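# Unload three sand cores from the mould onto plywood

## Task

Lift three sand cores out of the mould: the elongated core with the rounded nose, plus both upright bladed cores standing in the mould half on the robot's right side. Set all three down on the plywood boards next to the mould and release them. The two remaining cores must stay upright in the mould.

## Robot and tools

Robot: two six-joint arms, left_arm and right_arm, each with a two-finger parallel gripper and a wrist camera (cam_left_wrist, cam_right_wrist, both 896x504 pixels). A two-camera stand is fixed behind the arms. Loose objects may occasionally get a brief shove from outside.

Frames: the scene frame has its origin at table-top height, halfway between the two nominal bases. +x points out over the table, +y points toward left_arm, +z is up. The arm names do not match image left and right. Calibrated bases: left_arm at (+0.031, +0.345, 0) m with quat_wxyz (+1.000, 0, 0, +0.008); right_arm at (+0.030, -0.335, 0) m with quat_wxyz (+1.000, 0, 0, -0.014). Each arm reports its hand pose, targets and camera pose in its own base frame. The table and fixed cameras use the scene frame. Reported hand positions can be a few cm off, more at long reach. The fingers point along the gripper's +z axis and close along its y axis. end_effector_position is the point between the pads, about 1 cm short of the fingertips.

Joint order, per arm: waist, shoulder, elbow, wrist pitch, wrist yaw, wrist roll. Stated ranges (rad): waist -2.618 to 3.054, shoulder 0.000 to 3.142, elbow 0.000 to 3.142, wrist pitch -1.571 to 1.571, wrist yaw -1.571 to 1.571, wrist roll -2.094 to 2.094. The true ends can differ by up to 0.059 rad.

A row is one flat list of 14 numbers, each in [-1, 1], covering both arms even when only one moves. The order is: left_arm's six joints, left opening, right_arm's six joints, right opening. Joint entries are scaled offsets from the Joint targets shown when the action or call begins, not from the previous row. 1.0 equals 2.224 rad for waist, shoulder and elbow, and 8.485 rad for the three wrist joints. For example, 0.1 rad of shoulder is about 0.045. Sending the same offset again moves the joint further. A 0 in a joint slot holds that target. Opening is absolute: +1 is fully open and -1 is closed. Values in between send the fingers to where grip_measured reads that number. A 0 in an opening slot is itself a command, so resend the current opening to leave a gripper alone.

execute_actions(actions, cameras): actions is a list of actions. Each action is a list of up to 15 rows, one per 1/30 s step; a short action repeats its last row. An action asking a joint to go more than 0.059 rad past its range is refused. cameras takes names, ["all"], or []. An empty actions list returns the state plus images.

move(target, speed, blend, opening_speed, grip_force, blocking, cameras): target is one row, or a list of up to 15 rows. Every row is an offset from the same Joint targets at call time, so rows are not cumulative. speed is in rad/s (0.01 to 12.57, default 0.5) and applies to the joint with the longest way to go; give one value or one per target. blend (rad) rounds corners between listed targets; 0 stops at each. opening_speed (0.2 or more, scale units per second) closes or opens gradually. grip_force (10 to 50 N per pad, one value or one per arm) stays set once given; lower values close more slowly. blocking=false returns early while the motion continues. Joints move together with no obstacle avoidance, so check the path clears the mould and the other arm. The result adds a move: line reading done, off_target, moving, held or fault, and possibly limits=held.

wait(seconds 0 to 10) lets time pass. stop brakes a running move. zoom_image(camera, region [x0, y0, x1, y1] in pixels, at most 504x504) enlarges part of the latest wrist image. finished_scene(scene = current scene number) ends the scene for good; call nothing after it.

Results: Joint positions and Joint velocities list each arm's six joints (rad, rad/s), then the pad gap (m; 0.094 when fully open). Joint targets are the base for your next offsets. Results also give end_effector_position and end_effector_quat_wxyz, grip_measured on the opening scale, and grip_effort_nm (motor effort; negative means closing; it is not pad force). Joint torques are also shown. "joint sent to its limit" means a joint hit its end. "joint command not followed" means the clearance check changed some steps. MOTOR HOT warns of heating, and OVER-TEMPERATURE FAULT means that arm has folded up and is out of use.

Motion limits: each step, a target may lead the measured angle by at most 0.339 rad for the three large joints and 2.2 rad for the wrists. Targets that would move a gripper more than 200 mm are scaled back, so split big moves. After pushing against something, command targets back past the measured positions.

Avoid: dropping cores or releasing them while they still move; anything leaving the table; hard contact with the mould, table or boards; the arms touching or squeezing each other; wrist-camera cables touching things (this counts as contact). Also avoid long stretched holds under load, which heat the motors, and disturbing the two left-half cores. Sand cores can crumble, so close with opening_speed and a moderate grip_force. Lower the cores gently onto the plywood before opening.

Each tool is called after "Request:" by a JSON object that holds its "fn" and its "kwargs", one argument or row to a line.

## Session

Request:
{"fn": "execute_actions", "kwargs": {
  "actions": []
}}

Scene clock: 0.00 s.
left_arm: end_effector_position=(+0.3491, -0.0518, +0.2090) grip_measured=+1.000 grip_effort_nm=n/a end_effector_quat_wxyz=(+0.533, -0.007, +0.815, -0.226) | right_arm: end_effector_position=(+0.3047, +0.0784, +0.1820) grip_measured=+1.000 grip_effort_nm=n/a end_effector_quat_wxyz=(+0.477, +0.034, +0.863, +0.162)
Joint positions: left_arm=[0.064 1.008 0.577 0.059 0.429 -0.249 0.094] | right_arm=[0.21 0.845 0.563 -0.234 -0.068 0.329 0.094]
Joint velocities: within noise
Joint torques (N m): no reading
Heat: left arm: 34 °C; right arm: 36 °C.
Joint targets: left_arm=[0.064 1.000 0.586 0.063 0.431 -0.247] | right_arm=[0.210 0.838 0.575 -0.230 -0.068 0.327]
Tool commands: left_gripper/opening=+1.0 right_gripper/opening=+1.0

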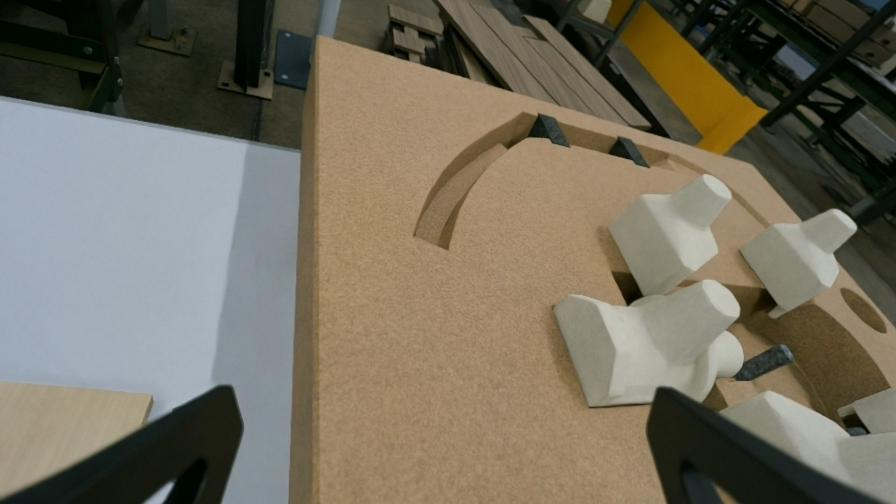

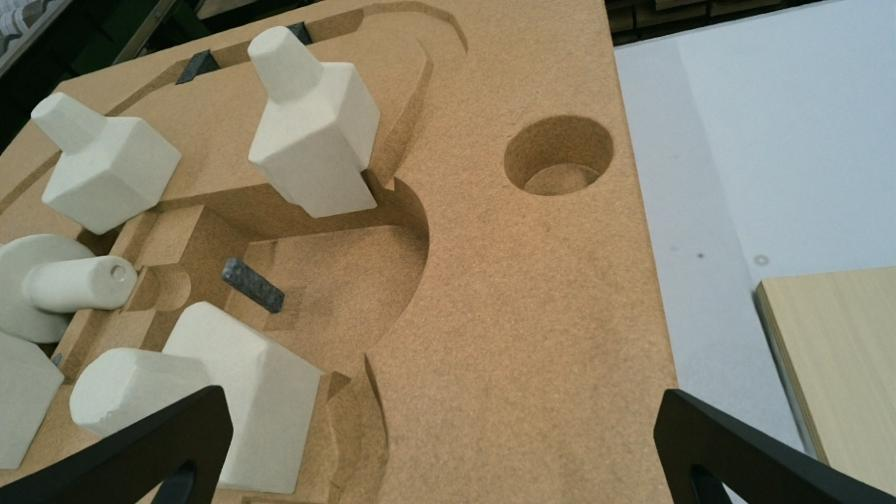

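Request:
{"fn": "move", "kwargs": {
  "target": [-0.1637,0.2887,0.5724,-0.1509,-0.0508,0.0291,0.6,0.0405,0.3615,0.5773,-0.1163,0.008,-0.0385,0.6],
  "speed": 1.0,
  "cameras": ["all"]
}}

Scene clock: 6.87 s.
left_arm: end_effector_position=(+0.3790, -0.1162, +0.2795) grip_measured=+0.602 grip_effort_nm=-0.06 end_effector_quat_wxyz=(+0.275, +0.140, +0.950, -0.046) | right_arm: end_effector_position=(+0.3808, +0.1174, +0.2750) grip_measured=+0.603 grip_effort_nm=-0.13 end_effector_quat_wxyz=(+0.272, -0.138, +0.951, +0.045)
Joint positions: left_arm=[-0.296 1.627 1.833 -1.212 0.009 -0.006 0.075] | right_arm=[0.293 1.635 1.827 -1.205 -0.007 0.007 0.075]
Joint torques (N m): left_arm=[-0.43 -5.08 7.1 1.4 -0.08 0.02] | right_arm=[0.54 -5.61 7.92 0.86 0.06 -0.09]
Heat: left arm: 35 °C; right arm: 38 °C.
Joint targets: left_arm=[-0.301 1.642 1.860 -1.218 0.000 0.001] | right_arm=[0.299 1.642 1.859 -1.217 0.000 0.000]
move: done

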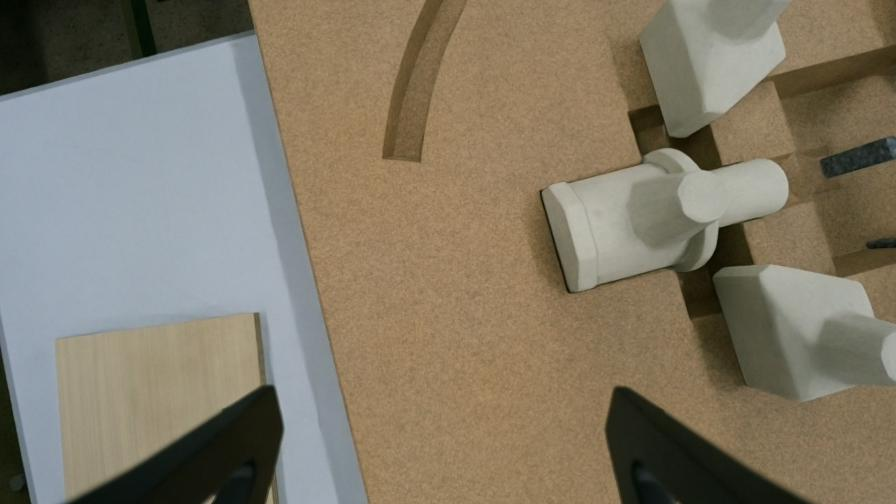

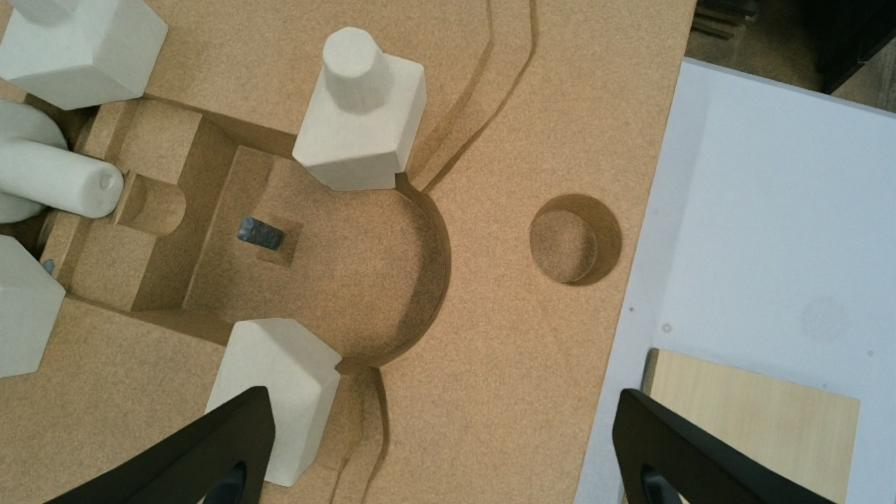

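Request:
{"fn": "move", "kwargs": {
  "target": [-0.0319,0.0153,-0.2136,0.0973,0.053,0.0412,0.6,0.1228,-0.2176,-0.4344,0.1077,0,0,0.6],
  "speed": 0.8,
  "cameras": ["all"]
}}

Scene clock: 27.27 s.
left_arm: end_effector_position=(+0.4201, -0.2401, +0.2260) grip_measured=+0.602 grip_effort_nm=-0.06 end_effector_quat_wxyz=(+0.417, +0.391, +0.796, -0.199) | right_arm: end_effector_position=(+0.3175, +0.2036, +0.2088) grip_measured=+0.603 grip_effort_nm=-0.13 end_effector_quat_wxyz=(+0.442, -0.246, +0.852, +0.132)
Joint positions: left_arm=[-0.364 1.663 1.392 -0.411 0.432 0.34 0.075] | right_arm=[0.566 1.182 0.902 -0.331 -0.004 0.006 0.075]
Joint torques (N m): left_arm=[-0.4 -6.48 5.18 2.05 0.39 0.07] | right_arm=[0.59 -5.39 5.65 1.61 0.03 -0.1]
Heat: left arm: 35 °C; right arm: 39 °C.
Joint targets: left_arm=[-0.371 1.676 1.385 -0.392 0.449 0.350] | right_arm=[0.572 1.158 0.893 -0.303 0.000 0.000]
move: done

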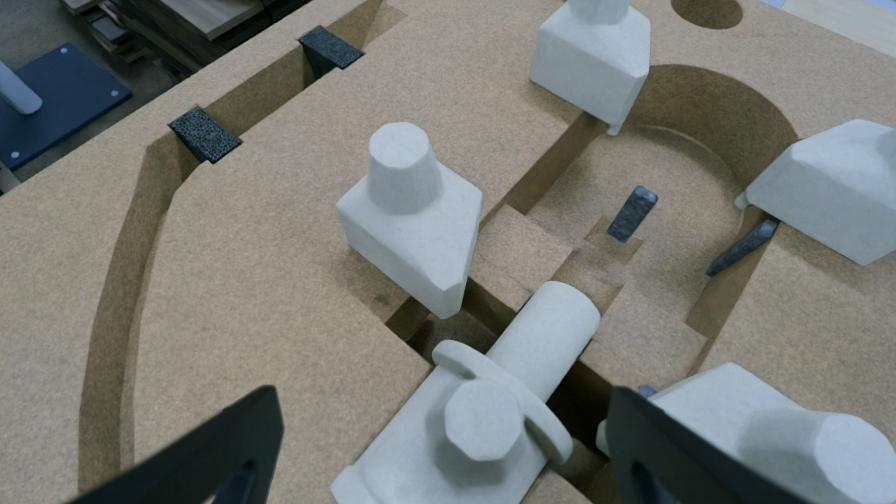

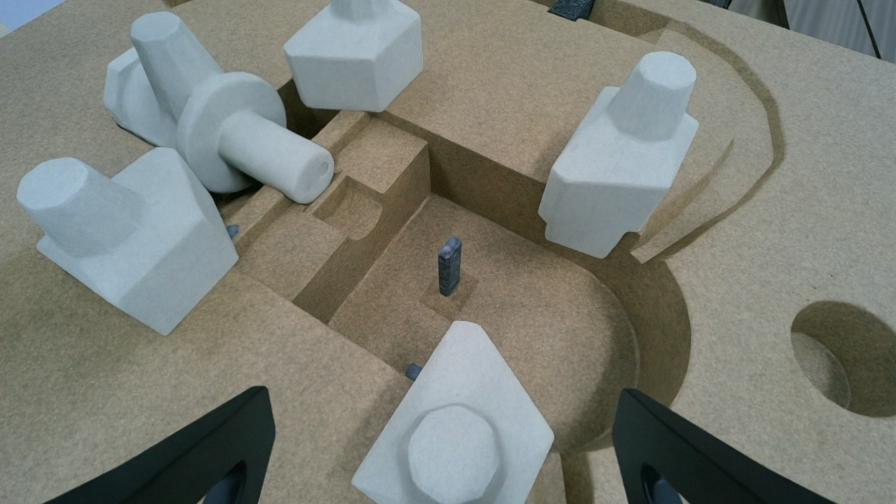

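Request:
{"fn": "move", "kwargs": {
  "target": [
    [-0.0121,0.0189,-0.0917,0.029,0,0,0.6,-0.0027,0.0189,-0.0967,0.0293,0,0,0.6],
    [-0.0121,0.0189,-0.0917,0.029,0,0,-0.55,-0.0027,0.0189,-0.0967,0.0293,0,0,-0.55],
    [-0.0121,0.0136,-0.0706,0.0219,0,0,-0.55,-0.0027,0.0061,-0.0618,0.0165,0,0,-0.55],
    [-0.0121,0.0084,-0.0497,0.015,0,0,-0.55,-0.0027,-0.0012,-0.0215,0.004,0,0,-0.55],
    [-0.0121,0.0033,0.0161,-0.0036,0,0,-0.55,-0.0027,-0.0027,0.049,-0.0148,0,0,-0.55],
    [-0.0121,0.0031,0.2181,-0.0422,0,0,-0.55,-0.0027,0.0189,0.1821,-0.0449,0,0,-0.55]
  ],
  "speed": [0.4,0.4,0.2,0.25,0.4,0.6],
  "blend": [0,0,0.03,0.03,0.05,0],
  "opening_speed": 1.0,
  "grip_force": 50,
  "cameras": ["all"]
}}

Scene clock: 56.23 s.
left_arm: end_effector_position=(+0.4038, -0.2440, +0.3098) grip_measured=-0.363 grip_effort_nm=-1.00 end_effector_quat_wxyz=(+0.393, +0.402, +0.803, -0.195) | right_arm: end_effector_position=(+0.3018, +0.1926, +0.2684) grip_measured=-0.304 grip_effort_nm=-1.00 end_effector_quat_wxyz=(+0.396, -0.253, +0.875, +0.115)
Joint positions: left_arm=[-0.392 1.705 1.82 -0.851 0.411 0.352 0.03] | right_arm=[0.566 1.21 1.243 -0.753 0 0.001 0.033]
Joint torques (N m): left_arm=[-0.43 -8.95 9.57 2.89 0.65 -0.08] | right_arm=[0.09 -4.04 10.39 1.91 -0.02 -0.06]
Heat: left arm: 37 °C; right arm: 39 °C.
Joint targets: left_arm=[-0.398 1.683 1.870 -0.750 0.450 0.350] | right_arm=[0.566 1.200 1.298 -0.684 0.000 0.000]
move: off_target (left_arm, right_arm); left_arm: the wrist pitch is farthest, 0.101 rad from its target; right_arm: the wrist pitch is farthest, 0.069 rad from its target

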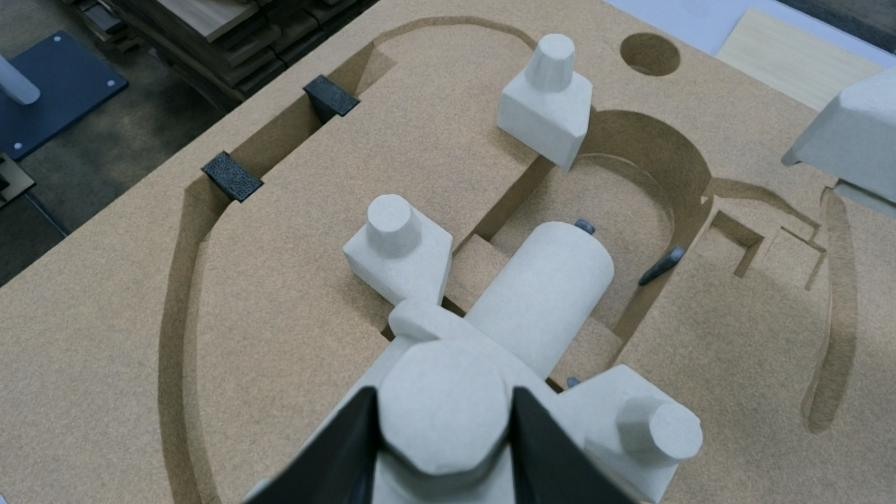

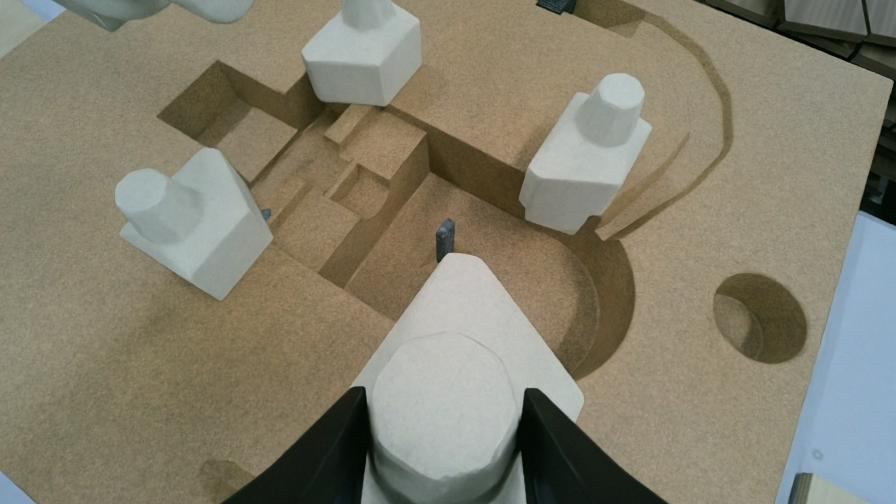

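Request:
{"fn": "move", "kwargs": {
  "target": [
    [0.3624,-0.3174,-0.4406,0.053,-0.053,-0.0412,-0.55,-0.4047,-0.0598,-0.2221,0.0692,0,-0.0094,-0.55],
    [0.3624,-0.3116,-0.5553,0.0849,-0.053,-0.0412,-0.55,-0.4047,-0.0045,-0.3611,0.1201,0,-0.0094,-0.55]
  ],
  "speed": [0.8,0.4],
  "blend": [0.08,0],
  "cameras": ["all"]
}}

Scene clock: 80.90 s.
left_arm: end_effector_position=(+0.3123, +0.1345, +0.1622) grip_measured=-0.363 grip_effort_nm=-1.00 end_effector_quat_wxyz=(+0.462, -0.175, +0.864, +0.095) | right_arm: end_effector_position=(+0.3473, -0.1196, +0.1259) grip_measured=-0.303 grip_effort_nm=-1.00 end_effector_quat_wxyz=(+0.494, +0.113, +0.856, -0.104)
Joint positions: left_arm=[0.404 1.026 0.615 -0.178 0.001 0.004 0.03] | right_arm=[-0.331 1.202 0.483 0.209 0.007 -0.073 0.033]
Joint torques (N m): left_arm=[0.36 -4.94 7.36 3.62 0.01 -0.11] | right_arm=[-0.17 -4.08 6.76 2.63 -0.08 -0.11]
Heat: left arm: 46 °C; right arm: 43 °C.
Joint targets: left_arm=[0.408 0.990 0.634 -0.030 0.000 0.000] | right_arm=[-0.333 1.190 0.495 0.335 0.000 -0.080]
move: off_target (left_arm, right_arm); left_arm: the wrist pitch is farthest, 0.149 rad from its target; right_arm: the wrist pitch is farthest, 0.126 rad from its target

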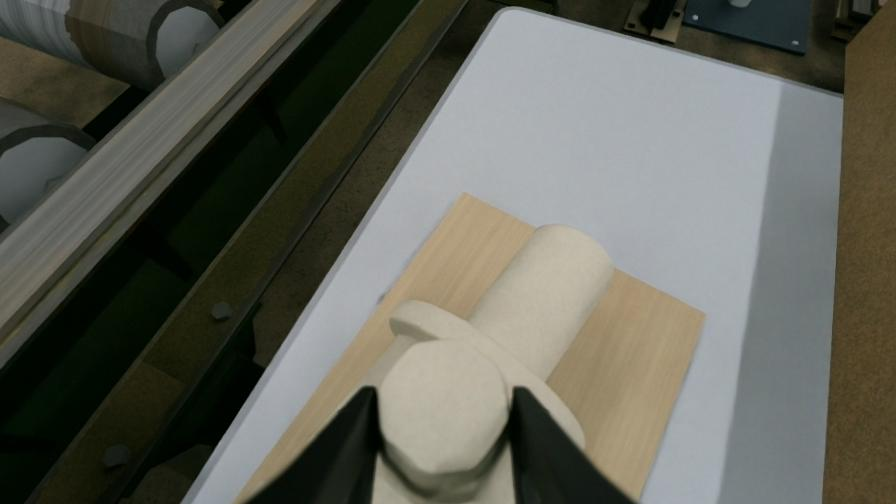

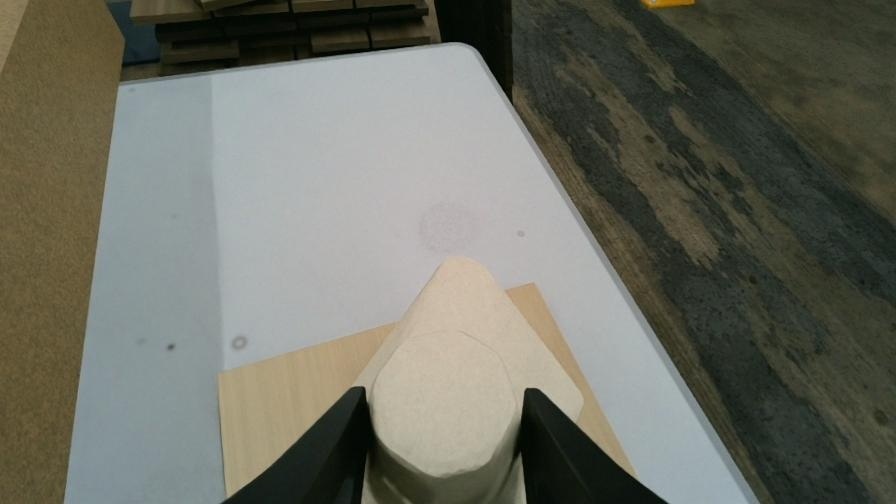

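Request:
{"fn": "move", "kwargs": {
  "target": [
    [0,0.0315,-0.0558,0.0012,0,0,-0.55,0,0.0382,-0.036,0.0088,0,0,-0.55],
    [0,0.0315,-0.0558,0.0012,0,0,0.2,0,0.0382,-0.036,0.0088,0,0,0.25],
    [0,0.009,0.0477,-0.0324,0,0,0.2,0,-0.036,0.0638,-0.0363,0,0,0.25],
    [0,-0.018,0.187,-0.079,0,0,0.2,0.3188,0.2797,0.4541,-0.0689,0,0.0094,0.6]
  ],
  "speed": [0.2,0.2,0.35,0.9],
  "blend": [0,0,0.05,0],
  "opening_speed": 0.6,
  "cameras": ["all"]
}}

Scene clock: 106.13 s.
left_arm: end_effector_position=(+0.2858, +0.1243, +0.2615) grip_measured=+0.198 grip_effort_nm=0.13 end_effector_quat_wxyz=(+0.441, -0.179, +0.875, +0.092) | right_arm: end_effector_position=(+0.5015, +0.2029, +0.2120) grip_measured=+0.597 grip_effort_nm=0.18 end_effector_quat_wxyz=(+0.464, -0.171, +0.865, +0.089)
Joint positions: left_arm=[0.405 0.964 1.026 -0.699 -0.003 0.002 0.056] | right_arm=[0.382 1.805 1.467 -0.248 -0.001 -0.007 0.075]
Joint torques (N m): left_arm=[0.23 -2.59 7.62 1.94 0.05 -0.08] | right_arm=[-0.51 -7.9 9.37 1.37 0 0.04]
Heat: left arm: 53 °C; right arm: 46 °C.
Joint targets: left_arm=[0.408 0.950 1.050 -0.700 0.000 0.001] | right_arm=[0.376 1.812 1.505 -0.250 0.000 0.000]
move: off_target (right_arm); target 2's new numbers were sent with left_arm's wrist pitch 0.059 rad from that target; target 4's new numbers were sent with right_arm's elbow 0.039 rad from that target; right_arm: the elbow is farthest, 0.039 rad from its target

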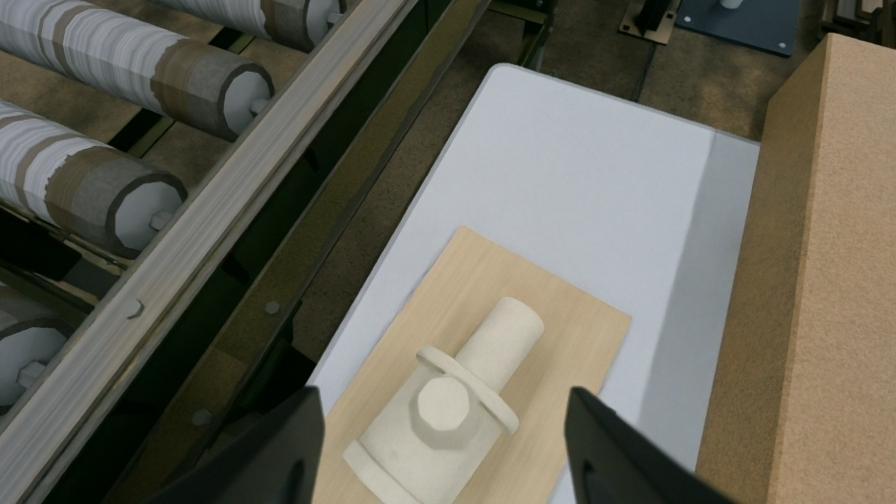

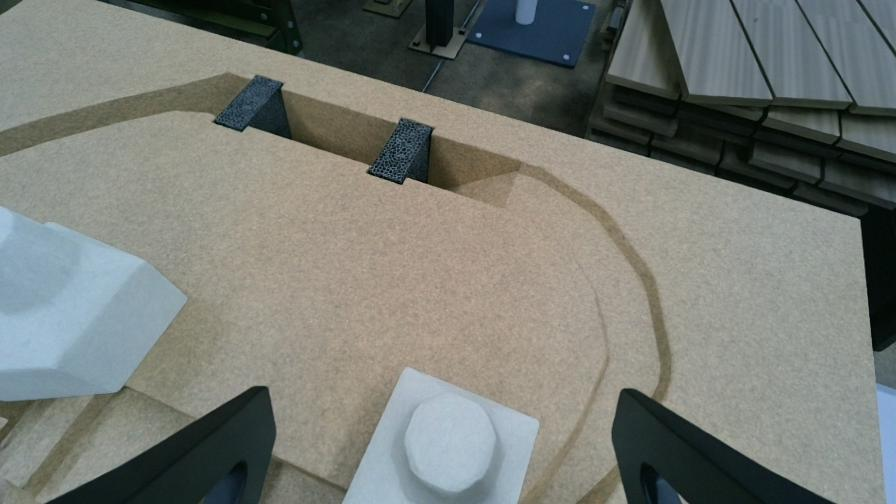

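Request:
{"fn": "move", "kwargs": {
  "target": [
    [0,0,0,0,0,0,0.2,-0.0018,0.0189,-0.0926,0.0269,0,0,0.6],
    [0,0,0,0,0,0,0.2,-0.0018,0.0189,-0.0926,0.0269,0,0,-0.55],
    [0,0,0,0,0,0,0.2,-0.0018,0.0027,-0.049,0.0198,0,0,-0.55],
    [0,0,0,0,0,0,0.2,-0.0018,-0.0054,0.0072,0.0057,0,0,-0.55],
    [0,0,0,0,0,0,0.2,-0.0018,-0.0009,0.1241,-0.022,0,0,-0.55],
    [0,0,0,0,0,0,0.2,-0.3921,-0.464,-0.2617,-0.0559,0,0.0141,-0.55]
  ],
  "speed": [0.4,0.4,0.2,0.25,0.5,0.8],
  "blend": [0,0,0.03,0.03,0.1,0],
  "opening_speed": 1.0,
  "cameras": ["cam_right_wrist"]
}}

Scene clock: 131.47 s.
left_arm: end_effector_position=(+0.2858, +0.1243, +0.2615) grip_measured=+0.198 grip_effort_nm=0.13 end_effector_quat_wxyz=(+0.441, -0.179, +0.875, +0.092) | right_arm: end_effector_position=(+0.2367, -0.1264, +0.2414) grip_measured=-0.272 grip_effort_nm=-1.00 end_effector_quat_wxyz=(+0.428, +0.268, +0.859, -0.085)
Joint positions: left_arm=[0.405 0.964 1.026 -0.699 -0.003 0.002 0.056] | right_arm=[-0.49 0.797 0.917 -0.787 0.007 0.111 0.034]
Joint torques (N m): left_arm=[0.28 -2.5 7.65 1.95 0.05 -0.09] | right_arm=[-0.58 -1.68 6.28 1.92 -0.07 0.07]
Heat: left arm: 46 °C; right arm: 45 °C.
Joint targets: left_arm=[0.408 0.950 1.050 -0.700 0.000 0.001] | right_arm=[-0.496 0.780 0.923 -0.724 0.000 0.119]
move: off_target (right_arm); right_arm: the wrist pitch is farthest, 0.063 rad from its target
Images, in order (width x height): cam_right_wrist 896x504.

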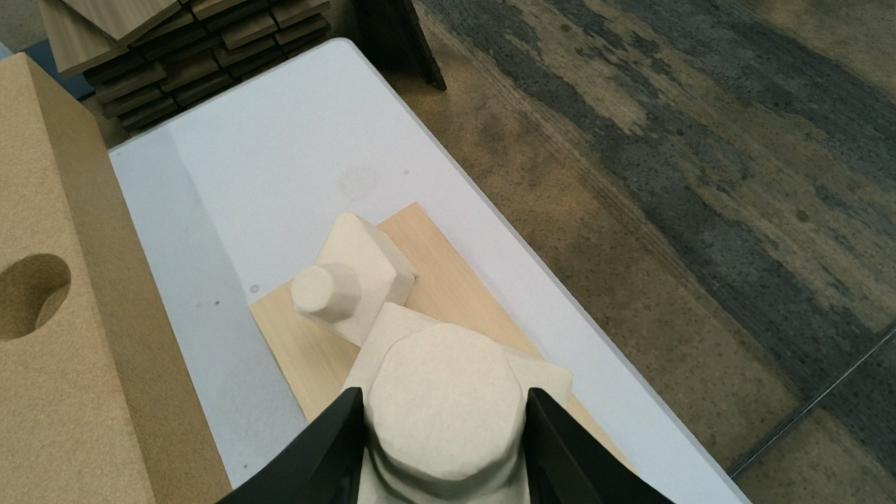

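Request:
{"fn": "move", "kwargs": {
  "target": [
    [0,0,0,0,0,0,0.2,0,-0.036,-0.1835,0.0394,0,0,-0.55],
    [0,0,0,0,0,0,0.2,0,-0.0261,-0.2397,0.0458,0,0,-0.55],
    [0,0,0,0,0,0,0.2,0,-0.0261,-0.2397,0.0458,0,0,0.2],
    [0,0,0,0,0,0,0.2,0,-0.0193,-0.107,0.0131,0,0,0.2],
    [0,0,0,0,0,0,0.2,0,0.0315,0.0121,-0.0031,0,0,0.2]
  ],
  "speed": [0.5,0.2,0.2,0.35,0.5],
  "blend": [0.03,0,0,0.05,0],
  "opening_speed": 0.6,
  "cameras": ["all"]
}}

Scene clock: 148.20 s.
left_arm: end_effector_position=(+0.2858, +0.1243, +0.2615) grip_measured=+0.198 grip_effort_nm=0.12 end_effector_quat_wxyz=(+0.441, -0.179, +0.875, +0.092) | right_arm: end_effector_position=(+0.2484, -0.1327, +0.2385) grip_measured=+0.197 grip_effort_nm=0.18 end_effector_quat_wxyz=(+0.427, +0.269, +0.859, -0.084)
Joint positions: left_arm=[0.405 0.964 1.026 -0.699 -0.003 0.002 0.056] | right_arm=[-0.49 0.848 0.921 -0.743 0.007 0.113 0.056]
Joint torques (N m): left_arm=[0.16 -2.58 7.57 1.97 0.07 -0.08] | right_arm=[-0.59 -0.53 8.24 1.28 -0.07 0.04]
Heat: left arm: 44 °C; right arm: 46 °C.
Joint targets: left_arm=[0.408 0.950 1.050 -0.700 0.000 0.001] | right_arm=[-0.496 0.850 0.950 -0.751 0.000 0.120]
move: done; target 3's new numbers were sent with right_arm's wrist pitch 0.062 rad from that target

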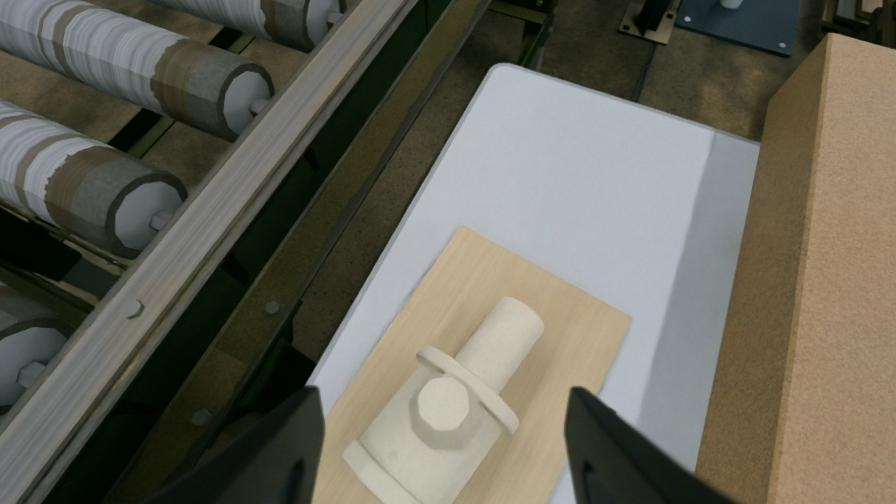

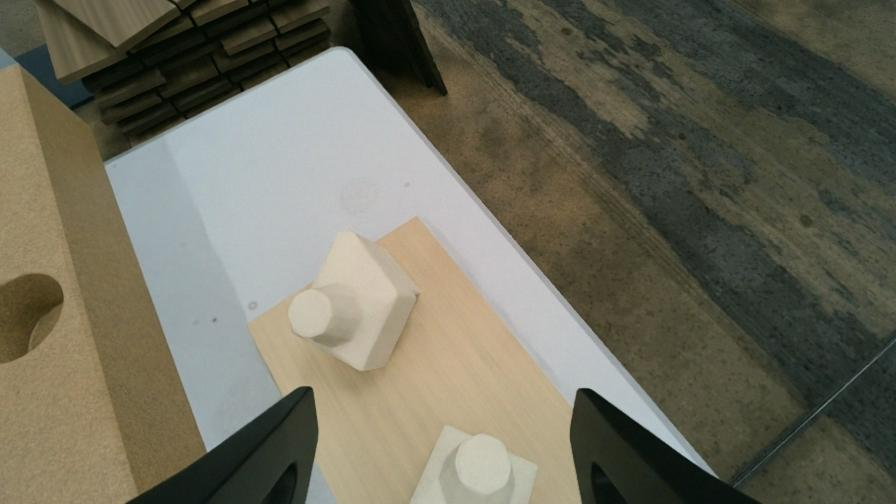

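Request:
{"fn": "finished_scene", "kwargs": {
  "scene": 2
}}

The scene is finished: the task was done.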